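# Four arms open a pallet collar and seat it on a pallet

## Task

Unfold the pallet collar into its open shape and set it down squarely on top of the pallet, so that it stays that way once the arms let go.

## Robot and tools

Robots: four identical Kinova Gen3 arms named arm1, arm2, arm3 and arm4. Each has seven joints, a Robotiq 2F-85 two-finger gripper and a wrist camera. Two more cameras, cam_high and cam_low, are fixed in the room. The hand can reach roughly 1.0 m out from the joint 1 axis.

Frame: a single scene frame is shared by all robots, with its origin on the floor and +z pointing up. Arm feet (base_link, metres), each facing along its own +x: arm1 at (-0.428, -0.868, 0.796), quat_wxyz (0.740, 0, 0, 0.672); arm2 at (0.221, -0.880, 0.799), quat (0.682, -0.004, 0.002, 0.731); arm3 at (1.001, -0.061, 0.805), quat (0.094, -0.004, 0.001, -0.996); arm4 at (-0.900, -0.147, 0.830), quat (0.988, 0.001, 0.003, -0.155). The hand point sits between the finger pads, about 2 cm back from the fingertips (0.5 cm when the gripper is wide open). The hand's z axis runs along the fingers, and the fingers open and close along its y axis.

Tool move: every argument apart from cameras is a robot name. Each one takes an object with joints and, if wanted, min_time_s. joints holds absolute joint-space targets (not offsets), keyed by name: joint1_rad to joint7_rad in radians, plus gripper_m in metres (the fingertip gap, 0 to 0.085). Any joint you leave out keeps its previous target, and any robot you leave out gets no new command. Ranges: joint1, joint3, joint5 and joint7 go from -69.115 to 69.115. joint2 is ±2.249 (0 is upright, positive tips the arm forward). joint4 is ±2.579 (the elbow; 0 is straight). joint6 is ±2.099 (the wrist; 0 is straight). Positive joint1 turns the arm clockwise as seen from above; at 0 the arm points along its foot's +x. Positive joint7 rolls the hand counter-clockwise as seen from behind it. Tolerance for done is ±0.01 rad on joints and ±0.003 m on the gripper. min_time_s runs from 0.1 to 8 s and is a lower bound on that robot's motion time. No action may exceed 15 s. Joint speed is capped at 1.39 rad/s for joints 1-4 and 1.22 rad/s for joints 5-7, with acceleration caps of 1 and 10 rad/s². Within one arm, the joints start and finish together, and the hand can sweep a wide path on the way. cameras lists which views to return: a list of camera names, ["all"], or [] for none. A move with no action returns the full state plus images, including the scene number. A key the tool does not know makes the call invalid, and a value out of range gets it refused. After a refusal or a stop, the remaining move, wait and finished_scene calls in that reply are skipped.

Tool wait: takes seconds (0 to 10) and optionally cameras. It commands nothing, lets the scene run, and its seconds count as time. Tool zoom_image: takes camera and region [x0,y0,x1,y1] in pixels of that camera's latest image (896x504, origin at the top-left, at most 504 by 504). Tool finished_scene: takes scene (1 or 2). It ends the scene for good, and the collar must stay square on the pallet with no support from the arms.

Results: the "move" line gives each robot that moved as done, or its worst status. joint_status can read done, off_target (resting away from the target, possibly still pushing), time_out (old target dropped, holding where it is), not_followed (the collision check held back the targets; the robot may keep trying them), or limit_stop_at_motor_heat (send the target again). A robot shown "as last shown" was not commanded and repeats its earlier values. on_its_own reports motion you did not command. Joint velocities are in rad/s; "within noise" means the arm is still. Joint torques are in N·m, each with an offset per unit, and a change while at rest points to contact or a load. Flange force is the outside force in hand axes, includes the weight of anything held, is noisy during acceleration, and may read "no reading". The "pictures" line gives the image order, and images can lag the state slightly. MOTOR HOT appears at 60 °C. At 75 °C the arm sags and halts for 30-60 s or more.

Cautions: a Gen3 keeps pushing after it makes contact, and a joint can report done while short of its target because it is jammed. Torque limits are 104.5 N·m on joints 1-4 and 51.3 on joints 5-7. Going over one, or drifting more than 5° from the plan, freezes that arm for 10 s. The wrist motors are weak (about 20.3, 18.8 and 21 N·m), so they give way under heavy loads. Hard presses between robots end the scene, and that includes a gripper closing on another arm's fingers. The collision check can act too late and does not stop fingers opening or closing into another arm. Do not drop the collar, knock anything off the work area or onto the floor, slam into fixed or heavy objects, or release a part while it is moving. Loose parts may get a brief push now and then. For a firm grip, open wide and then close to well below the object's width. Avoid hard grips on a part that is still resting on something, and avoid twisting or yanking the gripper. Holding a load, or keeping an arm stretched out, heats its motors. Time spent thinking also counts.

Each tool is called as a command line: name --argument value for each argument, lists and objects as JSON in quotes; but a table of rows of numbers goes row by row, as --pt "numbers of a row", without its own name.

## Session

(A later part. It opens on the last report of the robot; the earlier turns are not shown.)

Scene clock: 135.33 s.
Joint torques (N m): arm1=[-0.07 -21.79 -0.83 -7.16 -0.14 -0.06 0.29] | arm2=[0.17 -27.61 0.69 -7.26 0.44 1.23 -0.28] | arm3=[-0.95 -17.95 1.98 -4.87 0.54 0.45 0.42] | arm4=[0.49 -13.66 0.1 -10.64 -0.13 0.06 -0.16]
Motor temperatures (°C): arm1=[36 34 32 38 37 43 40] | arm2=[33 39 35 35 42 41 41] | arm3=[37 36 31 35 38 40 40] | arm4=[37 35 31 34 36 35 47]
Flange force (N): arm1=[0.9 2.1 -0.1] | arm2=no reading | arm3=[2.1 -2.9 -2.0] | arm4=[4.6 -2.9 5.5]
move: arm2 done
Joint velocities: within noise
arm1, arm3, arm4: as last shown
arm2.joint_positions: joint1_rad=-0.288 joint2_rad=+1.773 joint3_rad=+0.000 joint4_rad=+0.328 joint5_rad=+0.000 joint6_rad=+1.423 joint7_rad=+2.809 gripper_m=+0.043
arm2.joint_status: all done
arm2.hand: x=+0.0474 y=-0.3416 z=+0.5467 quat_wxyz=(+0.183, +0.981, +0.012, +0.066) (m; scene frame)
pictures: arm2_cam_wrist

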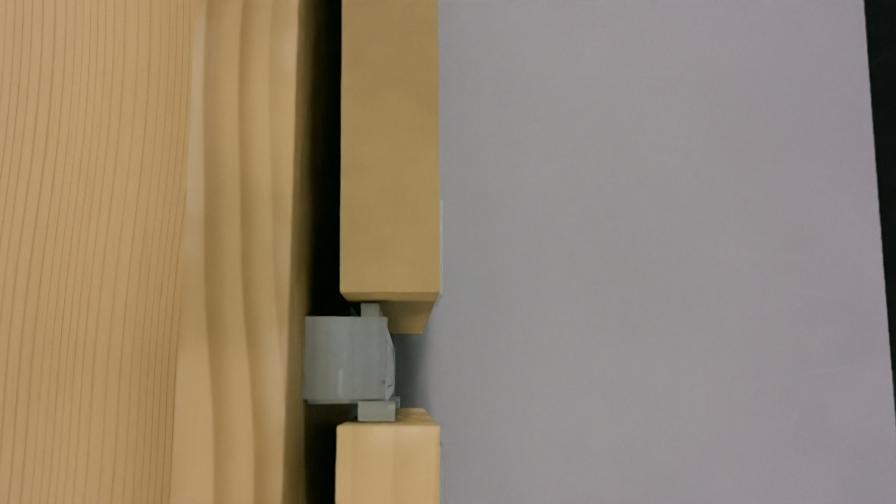

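move --arm2 '{"joints": {"joint1_rad": -0.2932, "joint2_rad": 1.8076, "joint4_rad": 0.3205, "joint6_rad": 1.3962, "joint7_rad": 2.8046}, "min_time_s": 2}' --cameras '["arm2_cam_wrist", "arm1_cam_wrist", "cam_low"]'

Scene clock: 141.30 s.
Joint torques (N m): arm1=[-0.08 -21.83 -0.83 -7.26 -0.13 -0.14 0.3] | arm2=[-0.4 55.49 -3.32 25.65 -1.8 -0.83 -0.03] | arm3=[-0.83 -18 1.95 -4.91 0.59 0.46 0.38] | arm4=[0.53 -13.69 0.1 -10.59 -0.17 0.06 -0.16]
Motor temperatures (°C): arm1=[36 34 32 38 37 43 40] | arm2=[33 40 35 35 42 41 41] | arm3=[37 36 31 35 38 40 40] | arm4=[37 35 31 34 36 35 47]
Flange force (N): arm1=[0.9 1.9 -0.1] | arm2=no reading | arm3=[2.3 -2.7 -1.8] | arm4=[4.5 -2.7 5.5]
move: arm2 done
Joint velocities: within noise
arm1, arm3, arm4: as last shown
arm2.joint_positions: joint1_rad=-0.293 joint2_rad=+1.803 joint3_rad=+0.000 joint4_rad=+0.320 joint5_rad=+0.000 joint6_rad=+1.396 joint7_rad=+2.805 gripper_m=+0.043
arm2.joint_status: all done
arm2.hand: x=+0.0464 y=-0.3473 z=+0.5281 quat_wxyz=(+0.180, +0.981, +0.012, +0.066) (m; scene frame)
pictures: arm1_cam_wrist, arm2_cam_wrist, cam_low

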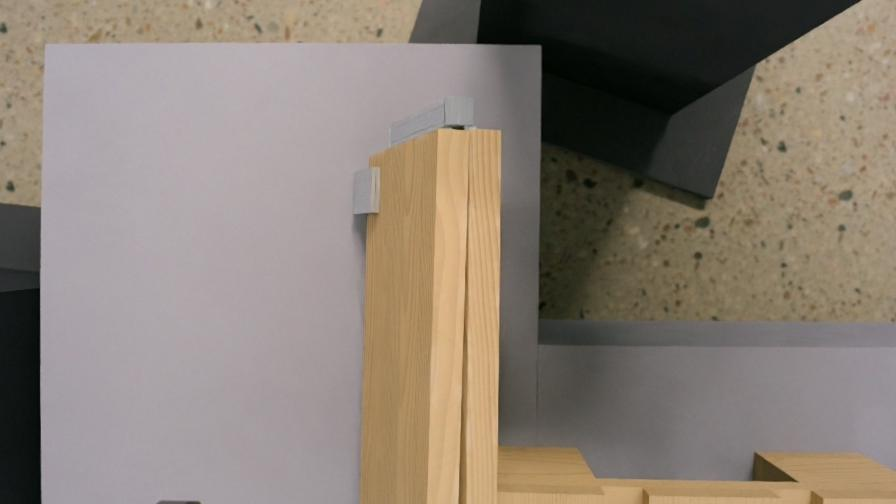

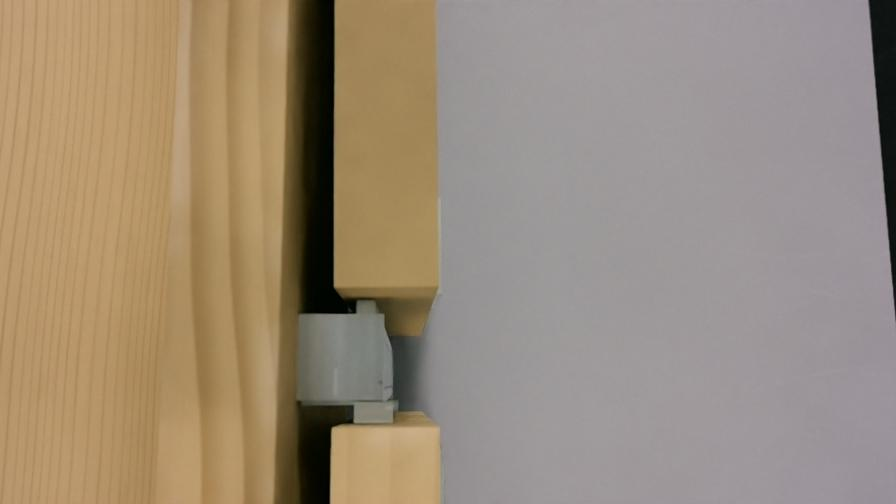

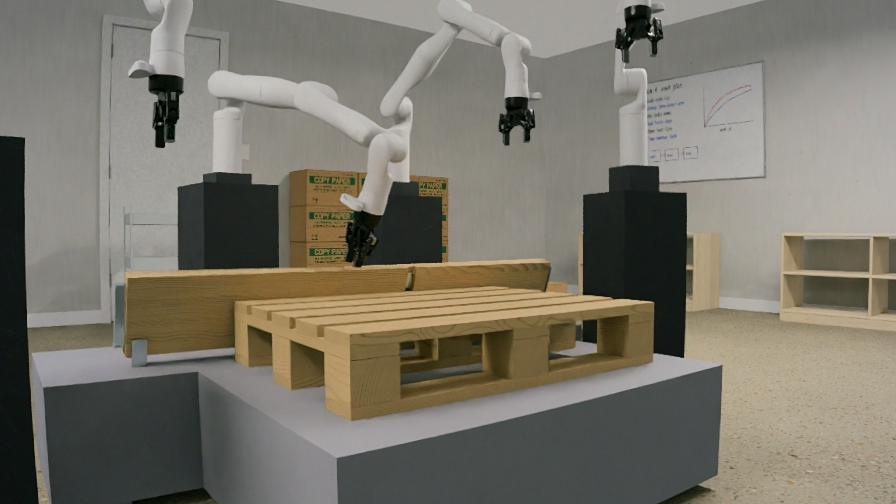

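move --arm2 '{"joints": {"joint1_rad": -0.2905, "joint2_rad": 1.7885, "joint4_rad": 0.3245, "joint6_rad": 1.411, "joint7_rad": 2.807}, "min_time_s": 1.0}' --cameras '["arm2_cam_wrist"]'

Scene clock: 143.63 s.
Joint torques (N m): arm1=[-0.04 -21.85 -0.82 -7.17 -0.15 -0.05 0.25] | arm2=[0.95 -7.93 0.49 0.17 0.49 0.25 -0.27] | arm3=[-0.88 -18.04 1.99 -4.88 0.56 0.49 0.41] | arm4=[0.52 -13.69 0.11 -10.6 -0.14 0.05 -0.17]
Motor temperatures (°C): arm1=[36 34 32 38 37 43 40] | arm2=[33 40 35 35 42 41 41] | arm3=[37 36 31 35 38 40 40] | arm4=[37 35 31 34 36 35 47]
Flange force (N): arm1=[0.9 2.1 0.0] | arm2=no reading | arm3=[2.1 -2.7 -1.7] | arm4=[4.5 -2.7 5.5]
move: arm2 done
Joint velocities: within noise
arm1, arm4: as last shown
arm2.joint_positions: joint1_rad=-0.291 joint2_rad=+1.789 joint3_rad=+0.000 joint4_rad=+0.325 joint5_rad=+0.000 joint6_rad=+1.411 joint7_rad=+2.807 gripper_m=+0.043
arm2.joint_status: all done
arm2.hand: x=+0.0473 y=-0.3454 z=+0.5370 quat_wxyz=(+0.183, +0.981, +0.012, +0.067) (m; scene frame)
arm3.joint_positions: joint1_rad=-0.272 joint2_rad=+0.820 joint3_rad=+0.000 joint4_rad=+1.758 joint5_rad=+0.000 joint6_rad=+0.563 joint7_rad=+1.111 gripper_m=+0.085
arm3.joint_status: not commanded
arm3.hand: x=+0.5637 y=-0.2502 z=+0.8026 quat_wxyz=(+0.000, -1.000, +0.000, +0.004) (m; scene frame)
pictures: arm2_cam_wrist

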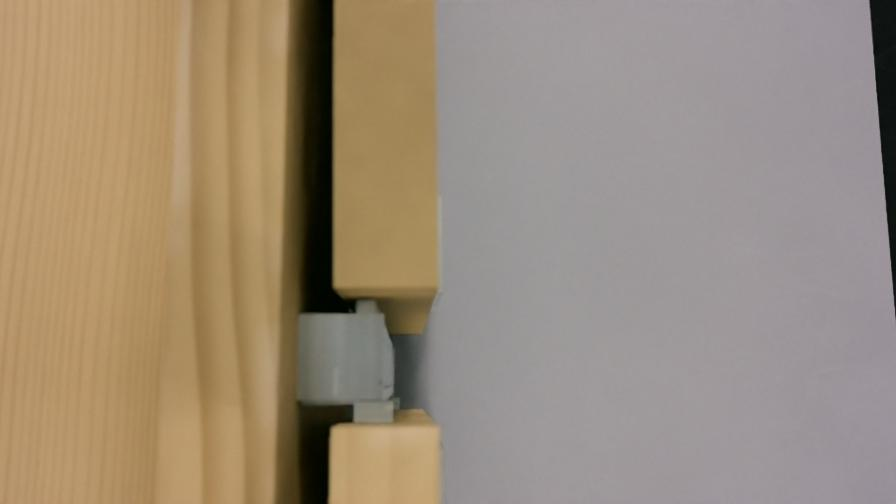

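move --arm2 '{"joints": {"joint1_rad": -0.288, "joint2_rad": 1.7729, "joint4_rad": 0.328, "joint6_rad": 1.4229, "joint7_rad": 2.8092}, "min_time_s": 1.0}' --cameras '["arm2_cam_wrist", "cam_low"]'

zoom_image --camera "cam_low" --region '[310, 170, 440, 300]'

Scene clock: 147.90 s.
Joint torques (N m): arm1=[-0.09 -21.85 -0.78 -7.12 -0.14 -0.11 0.27] | arm2=[0.2 -27.59 0.66 -7.21 0.45 1.24 -0.26] | arm3=[-0.9 -17.94 1.89 -4.89 0.58 0.51 0.37] | arm4=[0.52 -13.66 0.1 -10.61 -0.15 0.05 -0.16]
Motor temperatures (°C): arm1=[36 34 32 38 37 43 40] | arm2=[33 40 35 35 42 41 41] | arm3=[37 36 31 35 38 40 40] | arm4=[37 36 31 34 36 35 47]
Flange force (N): arm1=[0.9 2.5 -0.1] | arm2=no reading | arm3=[2.3 -2.9 -1.9] | arm4=[4.5 -2.8 5.5]
move: arm2 done
Joint velocities: within noise
arm1, arm3: as last shown
arm2.joint_positions: joint1_rad=-0.288 joint2_rad=+1.773 joint3_rad=+0.000 joint4_rad=+0.328 joint5_rad=+0.000 joint6_rad=+1.423 joint7_rad=+2.809 gripper_m=+0.043
arm2.joint_status: all done
arm2.hand: x=+0.0474 y=-0.3416 z=+0.5467 quat_wxyz=(+0.183, +0.981, +0.012, +0.066) (m; scene frame)
arm4.joint_positions: joint1_rad=-1.064 joint2_rad=+0.227 joint3_rad=+0.000 joint4_rad=+1.714 joint5_rad=+0.000 joint6_rad=+1.200 joint7_rad=+0.818 gripper_m=+0.085
arm4.joint_status: not commanded
arm4.hand: x=-0.5984 y=+0.0994 z=+1.0985 quat_wxyz=(+0.002, +0.000, -1.000, -0.001) (m; scene frame)
pictures: arm2_cam_wrist, cam_low

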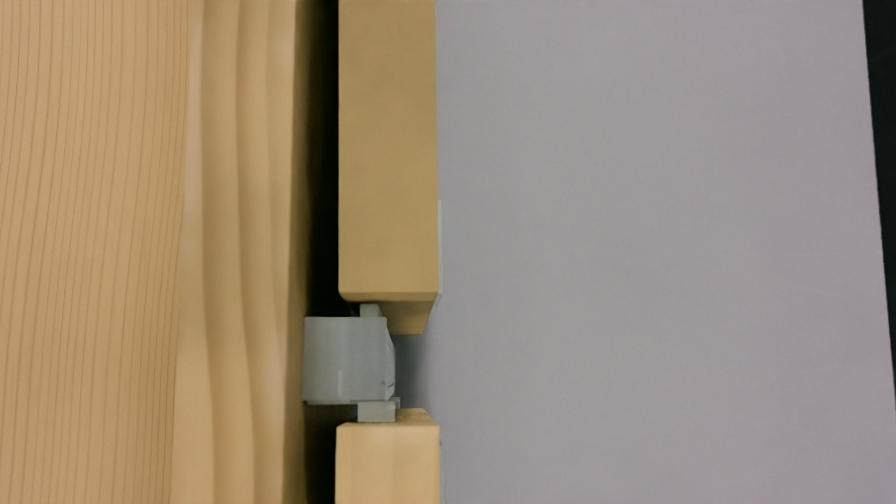

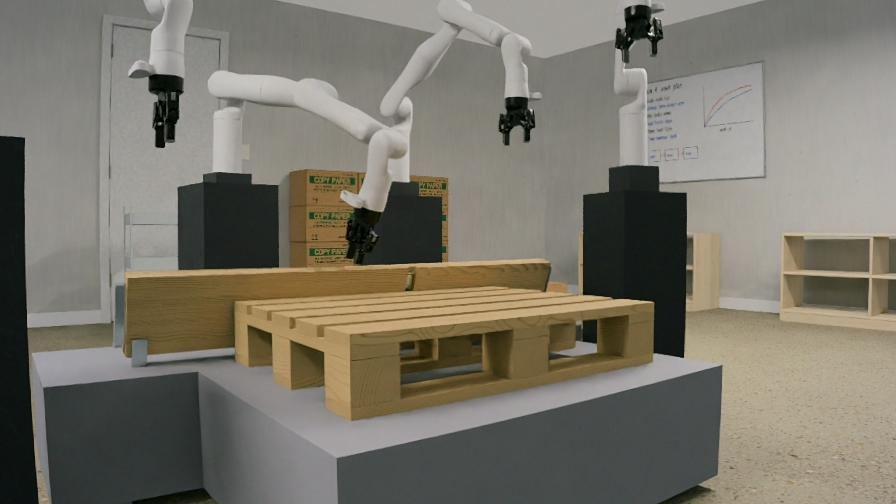

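Scaled by 3.877 from the camera's 896x504 image, which has a finer 1280x720 frame.

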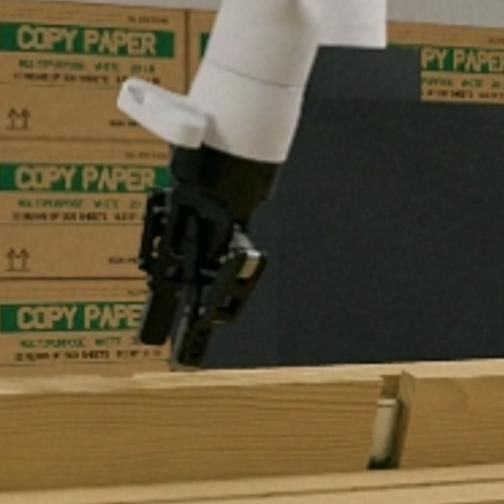

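move --arm1 '{"joints": {"joint1_rad": -0.1963, "joint5_rad": 1.5708, "joint6_rad": 1.5708, "joint7_rad": -1.2258, "gripper_m": 0.0}, "min_time_s": 2.5}'

move --arm1 '{"joints": {"joint2_rad": 1.8722, "joint4_rad": 0.9244}, "min_time_s": 3}' --cameras '["arm1_cam_wrist", "cam_low"]'

Scene clock: 157.73 s.
Joint torques (N m): arm1=[-0.07 -21.88 1.43 -7.31 2.29 1.54 0.23] | arm2=[0.22 -27.6 0.71 -7.23 0.45 1.2 -0.3] | arm3=[-0.81 -18.01 1.94 -4.87 0.61 0.48 0.41] | arm4=[0.51 -13.66 0.07 -10.61 -0.17 0.06 -0.18]
Motor temperatures (°C): arm1=[36 34 32 38 37 43 40] | arm2=[33 40 35 35 42 41 41] | arm3=[37 36 31 35 38 40 40] | arm4=[37 36 31 35 36 35 47]
Flange force (N): arm1=[1.4 0.4 0.5] | arm2=no reading | arm3=[2.2 -2.6 -1.8] | arm4=[4.5 -2.9 5.5]
move: arm1 done
Joint velocities: within noise
arm1.joint_positions: joint1_rad=-0.196 joint2_rad=+0.772 joint3_rad=+0.000 joint4_rad=+1.376 joint5_rad=+1.571 joint6_rad=+1.571 joint7_rad=-1.226 gripper_m=+0.000
arm1.joint_status: all done
arm1.hand: x=-0.1497 y=-0.2799 z=+1.2107 quat_wxyz=(-0.658, -0.192, -0.681, -0.258) (m; scene frame)
arm2.joint_positions: joint1_rad=-0.288 joint2_rad=+1.773 joint3_rad=+0.000 joint4_rad=+0.328 joint5_rad=+0.000 joint6_rad=+1.423 joint7_rad=+2.809 gripper_m=+0.043
arm2.joint_status: not commanded
arm2.hand: x=+0.0474 y=-0.3416 z=+0.5467 quat_wxyz=(+0.183, +0.981, +0.012, +0.066) (m; scene frame)
arm3, arm4: as last shown
pictures: none

Scene clock: 161.07 s.
Joint torques (N m): arm1=[-0.07 -22.4 2.31 -2.83 0.88 2.74 0.22] | arm2=[0.2 -27.6 0.68 -7.25 0.44 1.22 -0.28] | arm3=[-0.92 -17.91 1.96 -4.82 0.54 0.42 0.38] | arm4=[0.52 -13.68 0.08 -10.63 -0.14 0.04 -0.18]
Motor temperatures (°C): arm1=[36 34 32 38 37 43 40] | arm2=[33 41 34 35 41 41 41] | arm3=[37 36 31 35 38 40 40] | arm4=[37 36 31 35 36 35 47]
Flange force (N): arm1=[1.1 0.4 0.9] | arm2=no reading | arm3=[1.9 -2.8 -2.1] | arm4=[4.5 -2.8 5.5]
move: arm1 done
Joint velocities: within noise
arm1.joint_positions: joint1_rad=-0.196 joint2_rad=+1.872 joint3_rad=+0.000 joint4_rad=+0.924 joint5_rad=+1.571 joint6_rad=+1.571 joint7_rad=-1.226 gripper_m=+0.000
arm1.joint_status: all done
arm1.hand: x=-0.1447 y=-0.3284 z=+0.6598 quat_wxyz=(-0.706, +0.035, -0.706, -0.035) (m; scene frame)
arm2.joint_positions: joint1_rad=-0.288 joint2_rad=+1.773 joint3_rad=+0.000 joint4_rad=+0.328 joint5_rad=+0.000 joint6_rad=+1.423 joint7_rad=+2.809 gripper_m=+0.043
arm2.joint_status: not commanded
arm2.hand: x=+0.0474 y=-0.3416 z=+0.5467 quat_wxyz=(+0.183, +0.981, +0.012, +0.066) (m; scene frame)
arm3, arm4: as last shown
pictures: arm1_cam_wrist, cam_low

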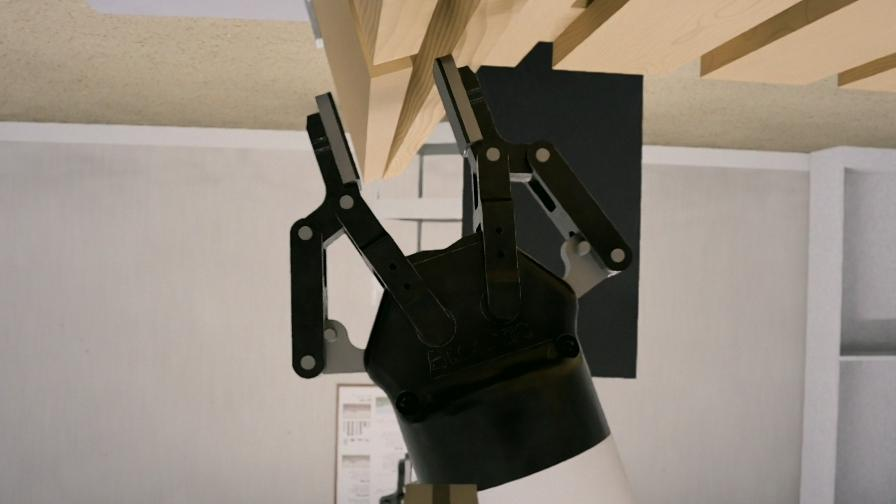

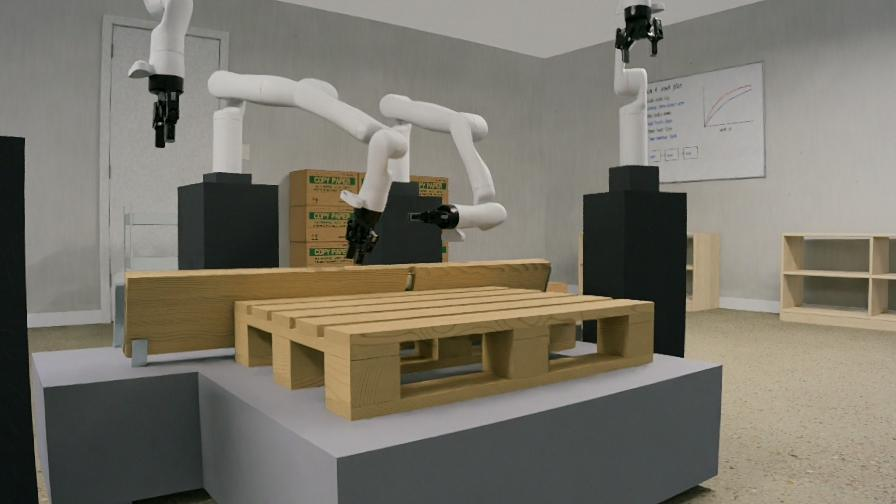

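Excellent view. Zoom in on the fingertips.

zoom_image --camera "arm1_cam_wrist" --region '[300, 0, 540, 200]'

zoom_image --camera "arm1_cam_wrist" --region '[400, 0, 520, 100]'

Scaled by 2.100 from the camera's 896x504 image, which has a finer 1280x720 frame.

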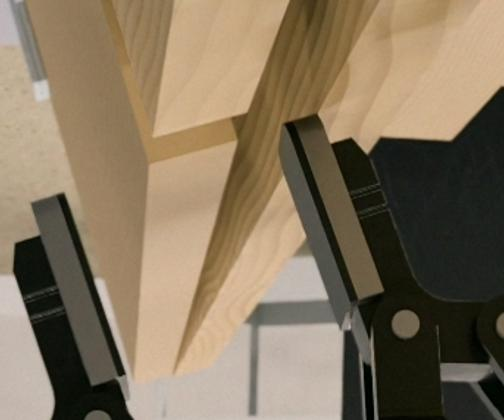

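Scaled by 4.200 from the camera's 896x504 image, which has a finer 1280x720 frame.

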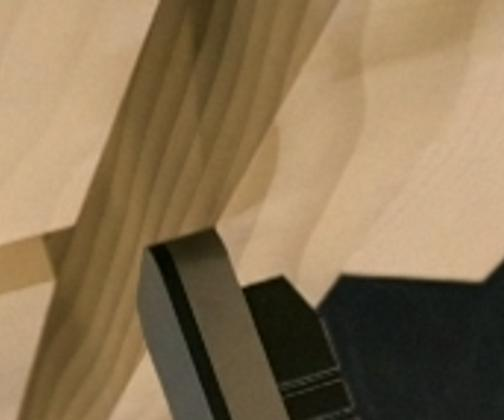

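wait --seconds 0.1 --cameras '["arm1_cam_wrist", "arm2_cam_wrist"]'

zoom_image --camera "arm2_cam_wrist" --region '[240, 404, 480, 504]'

zoom_image --camera "arm1_cam_wrist" --region '[330, 0, 500, 170]'

Scene clock: 173.30 s.
Joint torques (N m): arm1=[-0.09 -22.33 2.38 -2.83 0.88 2.73 0.28] | arm2=[0.22 -27.62 0.71 -7.22 0.45 1.22 -0.26] | arm3=[-0.88 -18.02 1.88 -4.85 0.55 0.45 0.35] | arm4=[0.49 -13.65 0.11 -10.59 -0.16 0.05 -0.15]
Motor temperatures (°C): arm1=[36 34 32 38 37 43 40] | arm2=[33 41 34 35 41 41 41] | arm3=[37 36 31 35 38 40 40] | arm4=[37 36 31 35 36 35 47]
Flange force (N): arm1=[0.9 0.1 0.9] | arm2=no reading | arm3=[2.0 -2.8 -1.8] | arm4=[4.5 -2.8 5.4]
Joint velocities: within noise
arm1.joint_positions: joint1_rad=-0.196 joint2_rad=+1.872 joint3_rad=+0.000 joint4_rad=+0.924 joint5_rad=+1.571 joint6_rad=+1.571 joint7_rad=-1.226 gripper_m=+0.000
arm1.joint_status: all done
arm1.hand: x=-0.1447 y=-0.3284 z=+0.6598 quat_wxyz=(-0.706, +0.035, -0.706, -0.035) (m; scene frame)
arm2.joint_positions: joint1_rad=-0.288 joint2_rad=+1.773 joint3_rad=+0.000 joint4_rad=+0.328 joint5_rad=+0.000 joint6_rad=+1.423 joint7_rad=+2.809 gripper_m=+0.043
arm2.joint_status: not commanded
arm2.hand: x=+0.0474 y=-0.3416 z=+0.5467 quat_wxyz=(+0.183, +0.981, +0.012, +0.066) (m; scene frame)
arm3.joint_positions: joint1_rad=-0.272 joint2_rad=+0.820 joint3_rad=+0.000 joint4_rad=+1.758 joint5_rad=+0.000 joint6_rad=+0.563 joint7_rad=+1.111 gripper_m=+0.085
arm3.joint_status: not commanded
arm3.hand: x=+0.5637 y=-0.2502 z=+0.8026 quat_wxyz=(+0.000, -1.000, +0.000, +0.004) (m; scene frame)
arm4.joint_positions: joint1_rad=-1.064 joint2_rad=+0.227 joint3_rad=+0.000 joint4_rad=+1.714 joint5_rad=+0.000 joint6_rad=+1.200 joint7_rad=+0.818 gripper_m=+0.085
arm4.joint_status: not commanded
arm4.hand: x=-0.5984 y=+0.0994 z=+1.0985 quat_wxyz=(+0.002, +0.000, -1.000, -0.001) (m; scene frame)
wait: 0.10 s; at rest from the start
pictures: arm1_cam_wrist, arm2_cam_wrist

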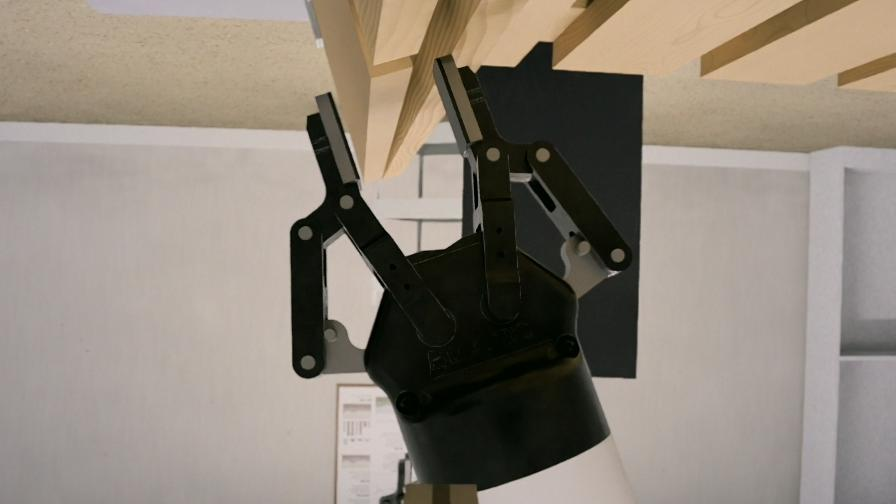

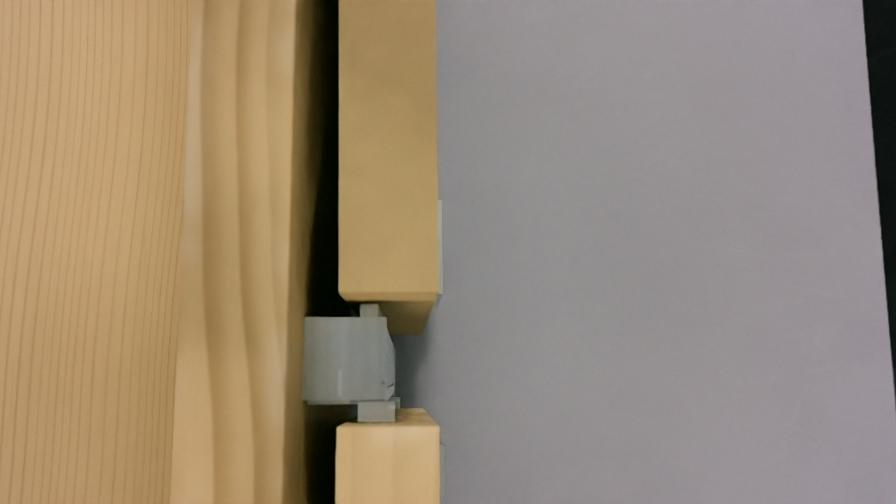

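Scaled by 2.100 from the camera's 896x504 image, which has a finer 1280x720 frame.

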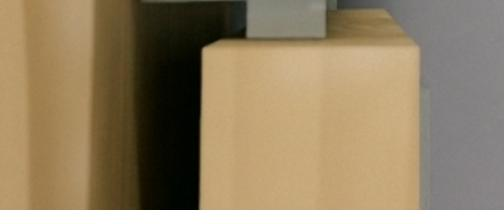

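Scaled by 2.965 from the camera's 896x504 image, which has a finer 1280x720 frame.

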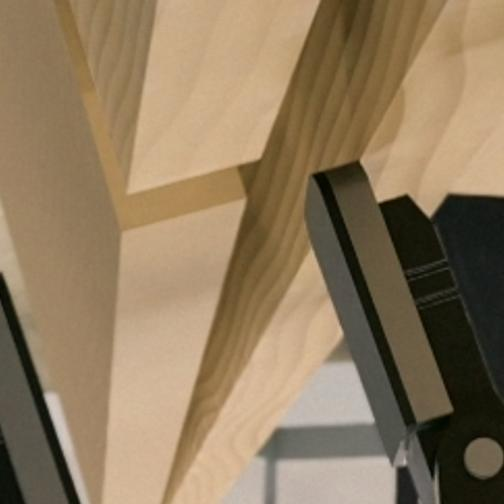

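move --arm2 '{"joints": {"joint1_rad": -0.2796, "joint2_rad": 1.7186, "joint4_rad": 0.3074, "joint6_rad": 1.4965, "joint7_rad": 2.816}, "min_time_s": 1.5}'

move --arm2 '{"joints": {"joint1_rad": -0.295, "joint2_rad": 1.3062, "joint4_rad": 1.3507, "joint6_rad": 0.4764, "joint7_rad": 2.7774}, "min_time_s": 3}'

move --arm2 '{"joints": {"joint2_rad": 1.4431, "joint4_rad": 1.2519, "joint6_rad": 0.4383}, "min_time_s": 2}' --cameras '["arm1_cam_wrist", "arm2_cam_wrist"]'

zoom_image --camera "arm1_cam_wrist" --region '[330, 0, 500, 170]'

Scene clock: 194.47 s.
Joint torques (N m): arm1=[-0.03 -22.44 2.27 -2.84 0.79 2.75 0.31] | arm2=[0.2 -28.15 0.7 -7.6 0.46 1.21 -0.26] | arm3=[-0.9 -17.96 1.96 -4.89 0.59 0.45 0.39] | arm4=[0.51 -13.67 0.13 -10.63 -0.14 0.06 -0.19]
Motor temperatures (°C): arm1=[36 34 32 38 37 43 40] | arm2=[33 42 34 35 41 41 40] | arm3=[37 36 31 35 38 40 40] | arm4=[37 36 31 35 36 35 47]
Flange force (N): arm1=[1.1 0.0 1.0] | arm2=no reading | arm3=[2.2 -2.8 -1.9] | arm4=[4.5 -2.9 5.5]
move: arm2 done
Joint velocities: within noise
arm1, arm3, arm4: as last shown
arm2.joint_positions: joint1_rad=-0.280 joint2_rad=+1.719 joint3_rad=+0.000 joint4_rad=+0.307 joint5_rad=+0.000 joint6_rad=+1.496 joint7_rad=+2.816 gripper_m=+0.043
arm2.joint_status: all done
arm2.hand: x=+0.0464 y=-0.3253 z=+0.5897 quat_wxyz=(+0.183, +0.981, +0.011, +0.065) (m; scene frame)
pictures: none

Scene clock: 197.80 s.
Joint torques (N m): arm1=[-0.05 -22.44 2.37 -2.79 0.88 2.75 0.25] | arm2=[0.19 -24.76 0.69 -4.66 0.39 0.15 -0.27] | arm3=[-0.85 -17.94 1.97 -4.94 0.49 0.47 0.41] | arm4=[0.5 -13.68 0.14 -10.6 -0.15 0.05 -0.16]
Motor temperatures (°C): arm1=[36 34 32 38 37 43 40] | arm2=[33 42 34 35 41 41 40] | arm3=[37 36 31 35 38 40 40] | arm4=[37 36 31 35 36 35 47]
Flange force (N): arm1=[1.4 0.5 0.9] | arm2=[0.3 1.3 2.6] | arm3=[2.4 -2.8 -1.9] | arm4=[4.5 -2.7 5.5]
move: arm2 done
Joint velocities: within noise
arm1, arm3, arm4: as last shown
arm2.joint_positions: joint1_rad=-0.295 joint2_rad=+1.306 joint3_rad=+0.000 joint4_rad=+1.351 joint5_rad=+0.000 joint6_rad=+0.476 joint7_rad=+2.777 gripper_m=+0.043
arm2.joint_status: all done
arm2.hand: x=+0.0477 y=-0.3538 z=+0.5997 quat_wxyz=(+0.000, +1.000, +0.000, +0.001) (m; scene frame)
pictures: none

Scene clock: 200.10 s.
Joint torques (N m): arm1=[-0.05 -22.36 2.29 -2.78 0.83 2.71 0.28] | arm2=[0.21 -24.97 0.68 -4.34 0.38 0.13 -0.25] | arm3=[-0.91 -17.95 1.95 -4.83 0.58 0.46 0.4] | arm4=[0.54 -13.68 0.14 -10.61 -0.16 0.07 -0.17]
Motor temperatures (°C): arm1=[36 34 32 38 37 43 40] | arm2=[33 42 34 35 41 41 40] | arm3=[37 36 31 35 38 40 40] | arm4=[37 36 31 35 36 35 47]
Flange force (N): arm1=[1.1 0.4 1.0] | arm2=[0.2 1.4 2.4] | arm3=[2.0 -2.8 -2.0] | arm4=[4.6 -2.7 5.5]
move: arm2 done
Joint velocities: within noise
arm1, arm3, arm4: as last shown
arm2.joint_positions: joint1_rad=-0.295 joint2_rad=+1.443 joint3_rad=+0.000 joint4_rad=+1.252 joint5_rad=+0.000 joint6_rad=+0.438 joint7_rad=+2.777 gripper_m=+0.043
arm2.joint_status: all done
arm2.hand: x=+0.0478 y=-0.3538 z=+0.5378 quat_wxyz=(+0.000, +1.000, +0.000, +0.001) (m; scene frame)
pictures: arm1_cam_wrist, arm2_cam_wrist

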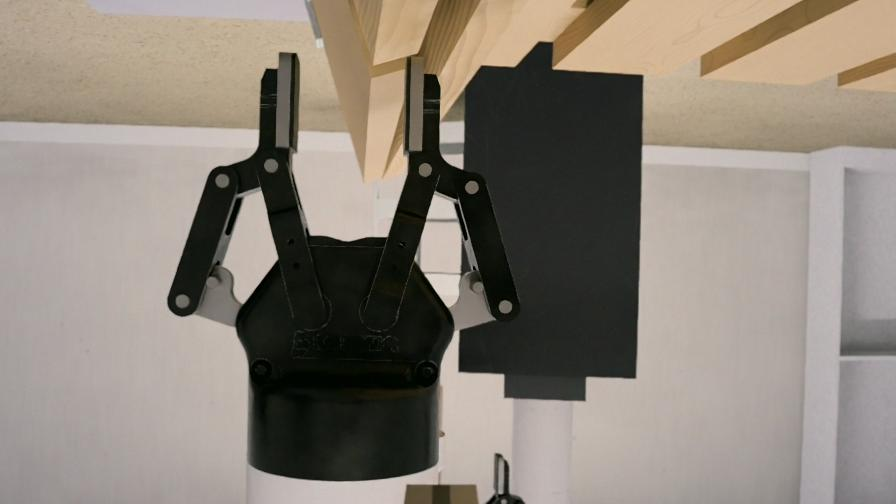

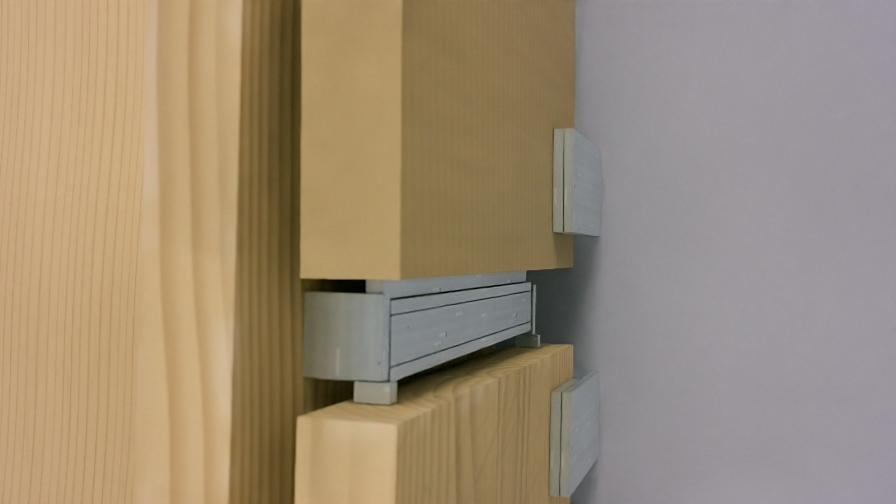

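Scaled by 2.965 from the camera's 896x504 image, which has a finer 1280x720 frame.

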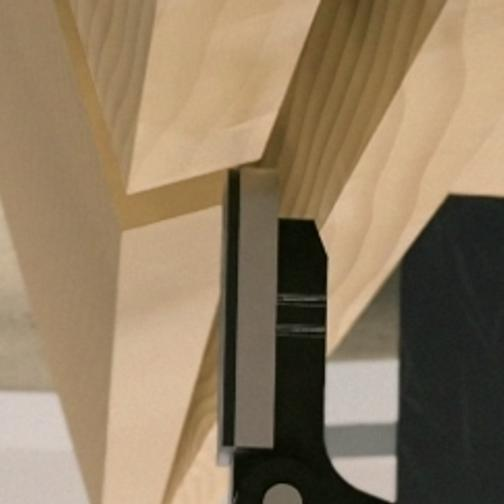

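move --arm2 '{"joints": {"joint1_rad": -0.2909, "joint2_rad": 1.4506, "joint4_rad": 1.2240, "joint6_rad": 0.4587, "joint7_rad": 2.7815}, "min_time_s": 1.0}' --cameras '["arm1_cam_wrist", "arm2_cam_wrist"]'

Scene clock: 216.80 s.
Joint torques (N m): arm1=[-0.09 -22.4 2.29 -2.73 0.82 2.75 0.3] | arm2=[0.24 -25.23 0.72 -4.59 0.41 0.04 -0.27] | arm3=[-0.92 -17.93 1.87 -4.99 0.6 0.49 0.43] | arm4=[0.48 -13.67 0.11 -10.61 -0.13 0.07 -0.18]
Motor temperatures (°C): arm1=[36 34 32 38 37 43 40] | arm2=[33 42 34 35 41 41 40] | arm3=[37 36 31 35 38 40 40] | arm4=[37 36 31 35 36 35 47]
Flange force (N): arm1=[1.4 0.5 1.1] | arm2=[0.2 1.4 2.3] | arm3=[2.6 -3.0 -1.9] | arm4=[4.4 -2.9 5.5]
move: arm2 done
Joint velocities: within noise
arm1, arm3, arm4: as last shown
arm2.joint_positions: joint1_rad=-0.291 joint2_rad=+1.451 joint3_rad=+0.000 joint4_rad=+1.224 joint5_rad=+0.000 joint6_rad=+0.459 joint7_rad=+2.782 gripper_m=+0.043
arm2.joint_status: all done
arm2.hand: x=+0.0478 y=-0.3473 z=+0.5375 quat_wxyz=(+0.000, +1.000, +0.000, +0.001) (m; scene frame)
pictures: arm1_cam_wrist, arm2_cam_wrist

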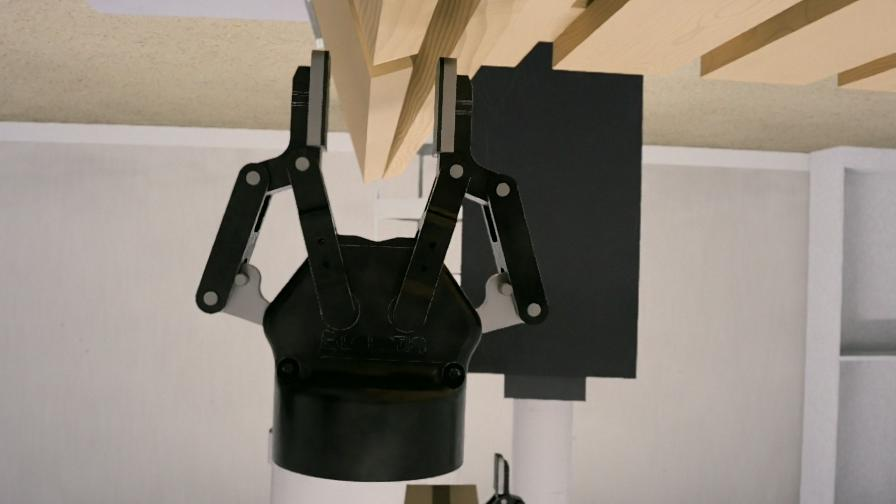

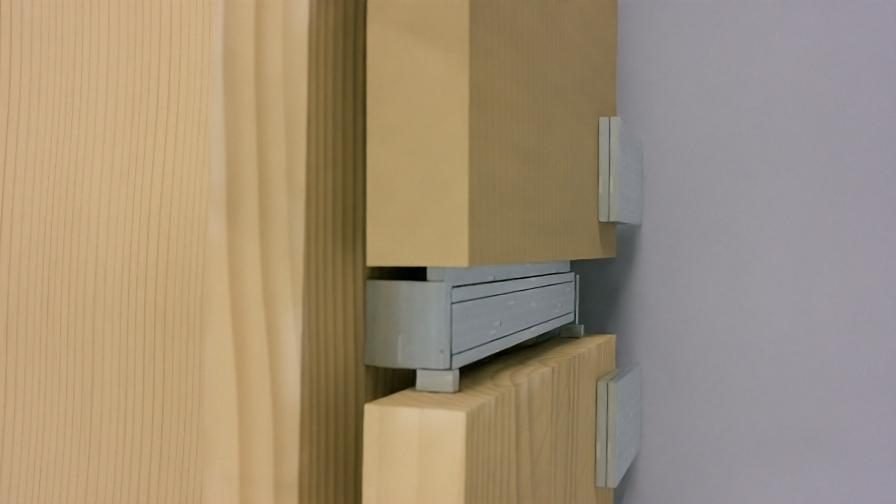

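zoom_image --camera "arm1_cam_wrist" --region '[300, 0, 480, 180]'

zoom_image --camera "arm2_cam_wrist" --region '[180, 200, 500, 504]'

Scaled by 2.800 from the camera's 896x504 image, which has a finer 1280x720 frame.

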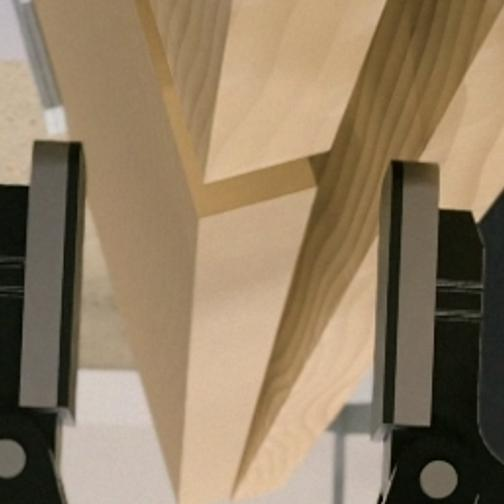

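Scaled by 1.575 from the camera's 896x504 image, which has a finer 1280x720 frame.

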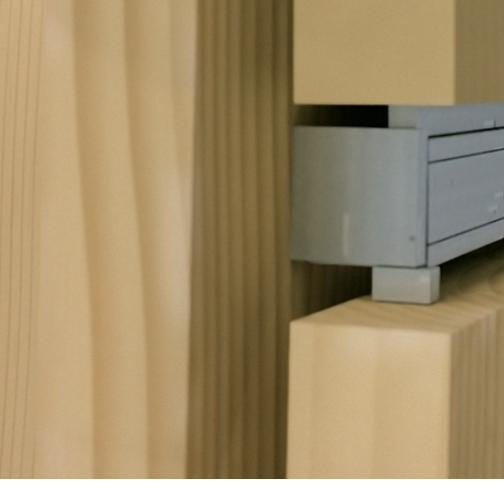

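zoom_image --camera "arm1_cam_wrist" --region '[380, 0, 500, 100]'

zoom_image --camera "arm2_cam_wrist" --region '[260, 340, 480, 504]'

Scaled by 4.200 from the camera's 896x504 image, which has a finer 1280x720 frame.

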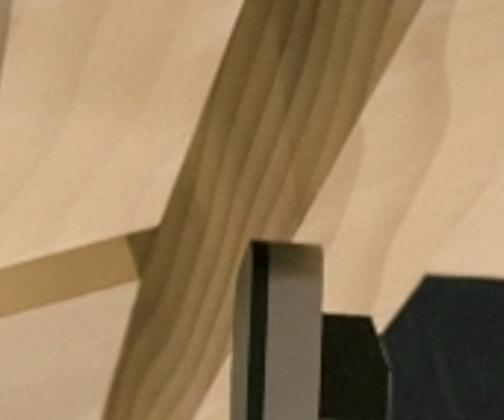

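Scaled by 2.291 from the camera's 896x504 image, which has a finer 1280x720 frame.

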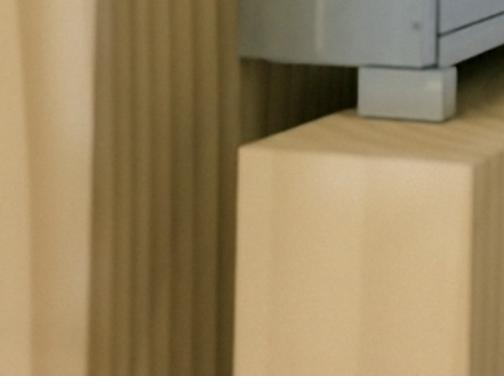

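move --arm2 '{"joints": {"joint1_rad": -0.2909, "joint2_rad": 1.3134, "joint4_rad": 1.3239, "joint6_rad": 0.4960, "joint7_rad": 2.7815}, "min_time_s": 1.2}'

move --arm2 '{"joints": {"joint1_rad": -0.2650, "joint2_rad": 1.4902, "joint4_rad": 1.0363, "joint6_rad": 0.6068, "joint7_rad": 2.8074}, "min_time_s": 1.5}' --cameras '["arm1_cam_wrist", "arm2_cam_wrist"]'

zoom_image --camera "arm1_cam_wrist" --region '[360, 0, 480, 100]'

Scene clock: 267.60 s.
Joint torques (N m): arm1=[-0.01 -22.45 2.28 -2.8 0.87 2.75 0.29] | arm2=[0.17 -25.08 0.66 -4.88 0.41 0.07 -0.26] | arm3=[-0.84 -17.93 1.94 -4.89 0.58 0.47 0.36] | arm4=[0.51 -13.67 0.12 -10.65 -0.14 0.07 -0.16]
Motor temperatures (°C): arm1=[35 34 32 38 37 43 40] | arm2=[33 42 34 34 41 41 40] | arm3=[37 36 31 35 38 40 40] | arm4=[37 36 31 35 36 35 47]
Flange force (N): arm1=[1.3 0.4 0.9] | arm2=[0.3 1.2 2.7] | arm3=[2.3 -2.8 -2.0] | arm4=[4.6 -2.9 5.6]
move: arm2 done
Joint velocities: within noise
arm1, arm3, arm4: as last shown
arm2.joint_positions: joint1_rad=-0.291 joint2_rad=+1.313 joint3_rad=+0.000 joint4_rad=+1.324 joint5_rad=+0.000 joint6_rad=+0.496 joint7_rad=+2.781 gripper_m=+0.043
arm2.joint_status: all done
arm2.hand: x=+0.0477 y=-0.3473 z=+0.5996 quat_wxyz=(+0.000, +1.000, +0.000, +0.001) (m; scene frame)
pictures: none

Scene clock: 269.43 s.
Joint torques (N m): arm1=[-0.08 -22.43 2.32 -2.79 0.82 2.73 0.29] | arm2=[0.22 -26.49 0.72 -5.73 0.42 0.03 -0.25] | arm3=[-0.89 -17.94 1.99 -4.88 0.55 0.47 0.37] | arm4=[0.5 -13.64 0.13 -10.63 -0.14 0.06 -0.15]
Motor temperatures (°C): arm1=[35 34 32 38 37 43 40] | arm2=[33 42 34 34 41 41 40] | arm3=[37 36 31 35 38 40 40] | arm4=[37 37 31 35 36 35 47]
Flange force (N): arm1=[1.3 0.3 1.0] | arm2=[0.2 1.1 2.4] | arm3=[2.2 -2.9 -1.9] | arm4=[4.6 -2.8 5.5]
move: arm2 done
Joint velocities: within noise
arm1, arm3, arm4: as last shown
arm2.joint_positions: joint1_rad=-0.265 joint2_rad=+1.490 joint3_rad=+0.000 joint4_rad=+1.036 joint5_rad=+0.000 joint6_rad=+0.607 joint7_rad=+2.807 gripper_m=+0.043
arm2.joint_status: all done
arm2.hand: x=+0.0480 y=-0.3037 z=+0.5445 quat_wxyz=(+0.000, +1.000, +0.000, +0.001) (m; scene frame)
pictures: arm1_cam_wrist, arm2_cam_wrist

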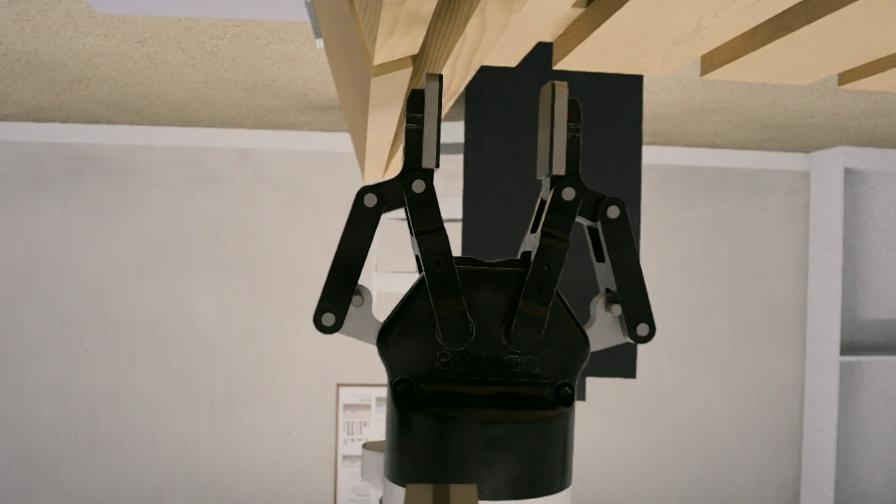

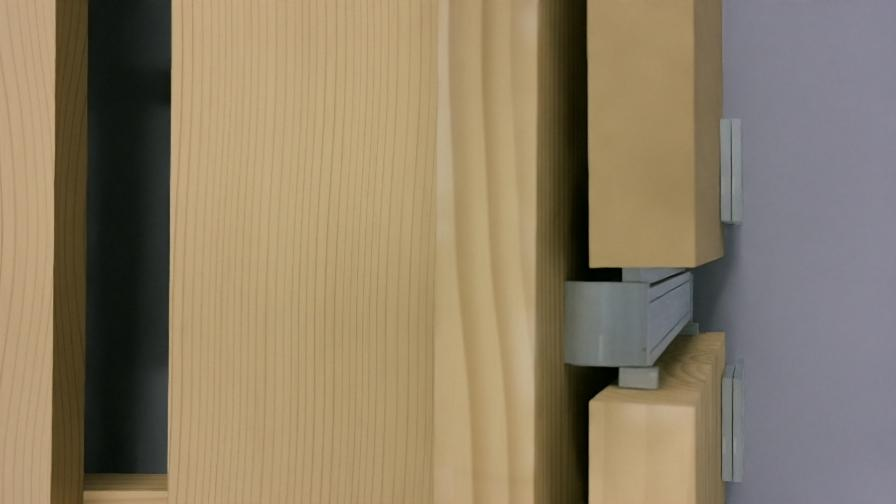

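Scaled by 4.200 from the camera's 896x504 image, which has a finer 1280x720 frame.

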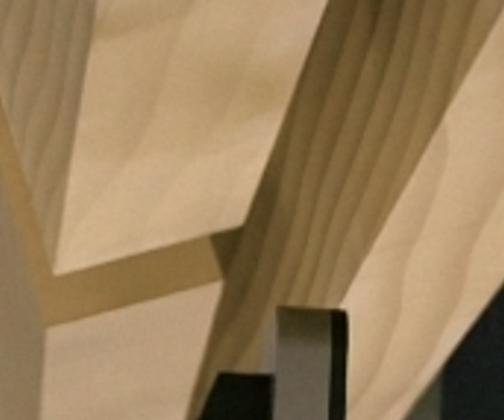

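zoom_image --camera "arm1_cam_wrist" --region '[300, 0, 420, 100]'

Scaled by 4.200 from the camera's 896x504 image, which has a finer 1280x720 frame.

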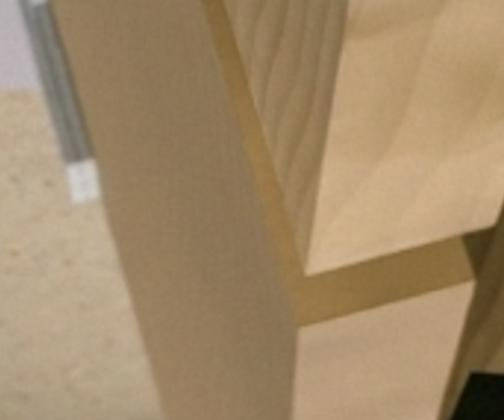

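move --arm2 '{"joints": {"joint1_rad": -0.2648, "joint2_rad": 1.5258, "joint4_rad": 0.9960, "joint6_rad": 0.6115, "joint7_rad": 2.8076}, "min_time_s": 1.5}' --cameras '["arm1_cam_wrist", "arm2_cam_wrist"]'

Scene clock: 277.67 s.
Joint torques (N m): arm1=[-0.01 -22.39 2.36 -2.76 0.86 2.67 0.28] | arm2=[0.18 -26.58 0.73 -5.72 0.43 0.05 -0.26] | arm3=[-0.84 -17.93 2.04 -4.91 0.57 0.49 0.37] | arm4=[0.5 -13.66 0.11 -10.65 -0.17 0.07 -0.15]
Motor temperatures (°C): arm1=[35 34 32 38 37 43 40] | arm2=[33 42 34 34 41 41 40] | arm3=[37 36 31 35 38 40 40] | arm4=[37 37 31 35 36 35 47]
Flange force (N): arm1=[1.3 0.5 0.8] | arm2=[0.2 0.9 2.4] | arm3=[2.4 -2.8 -1.9] | arm4=[4.6 -2.9 5.6]
move: arm2 done
Joint velocities: within noise
arm1, arm3, arm4: as last shown
arm2.joint_positions: joint1_rad=-0.265 joint2_rad=+1.526 joint3_rad=+0.000 joint4_rad=+0.996 joint5_rad=+0.000 joint6_rad=+0.611 joint7_rad=+2.808 gripper_m=+0.043
arm2.joint_status: all done
arm2.hand: x=+0.0475 y=-0.3017 z=+0.5304 quat_wxyz=(+0.000, +1.000, +0.000, +0.001) (m; scene frame)
pictures: arm1_cam_wrist, arm2_cam_wrist

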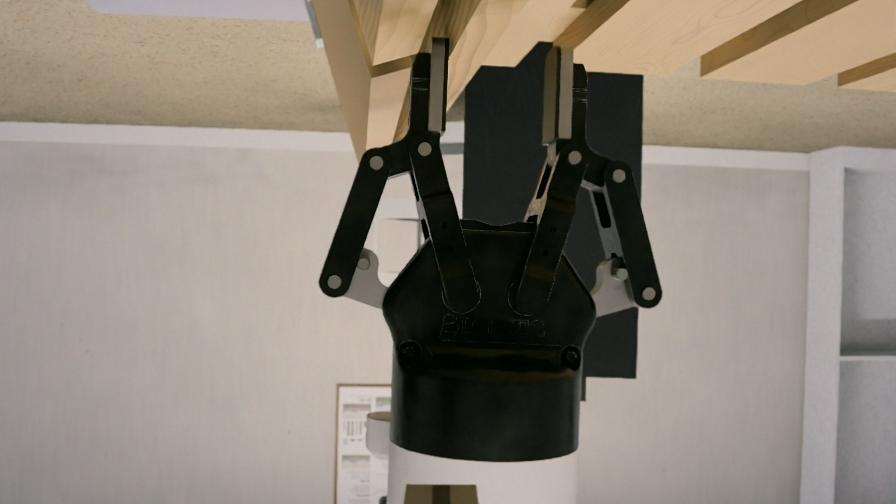

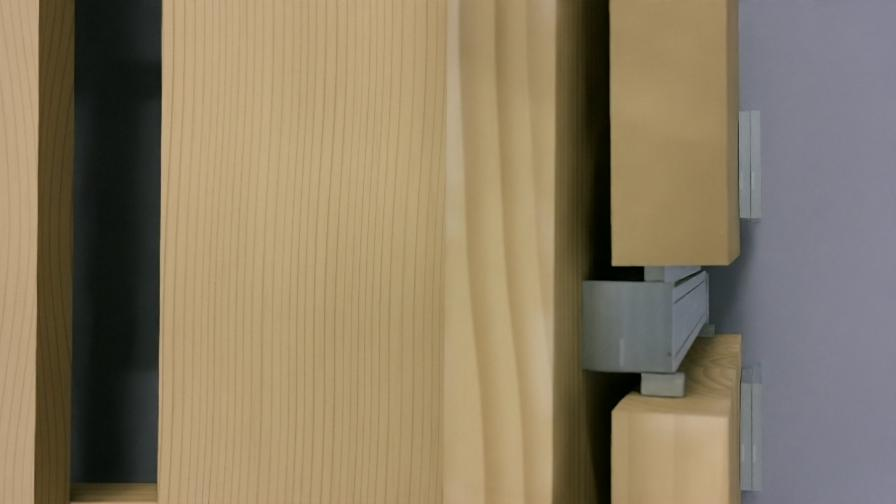

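zoom_image --camera "arm1_cam_wrist" --region '[380, 0, 480, 84]'

Scaled by 5.040 from the camera's 896x504 image, which has a finer 1280x720 frame.

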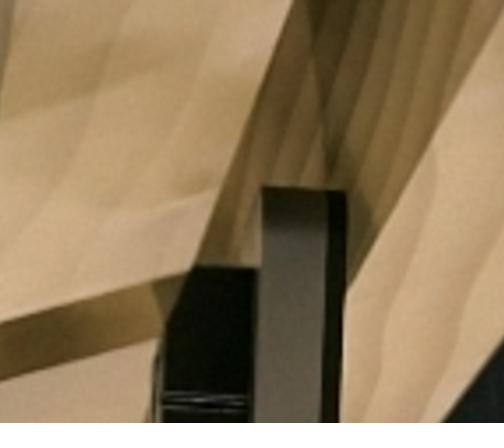

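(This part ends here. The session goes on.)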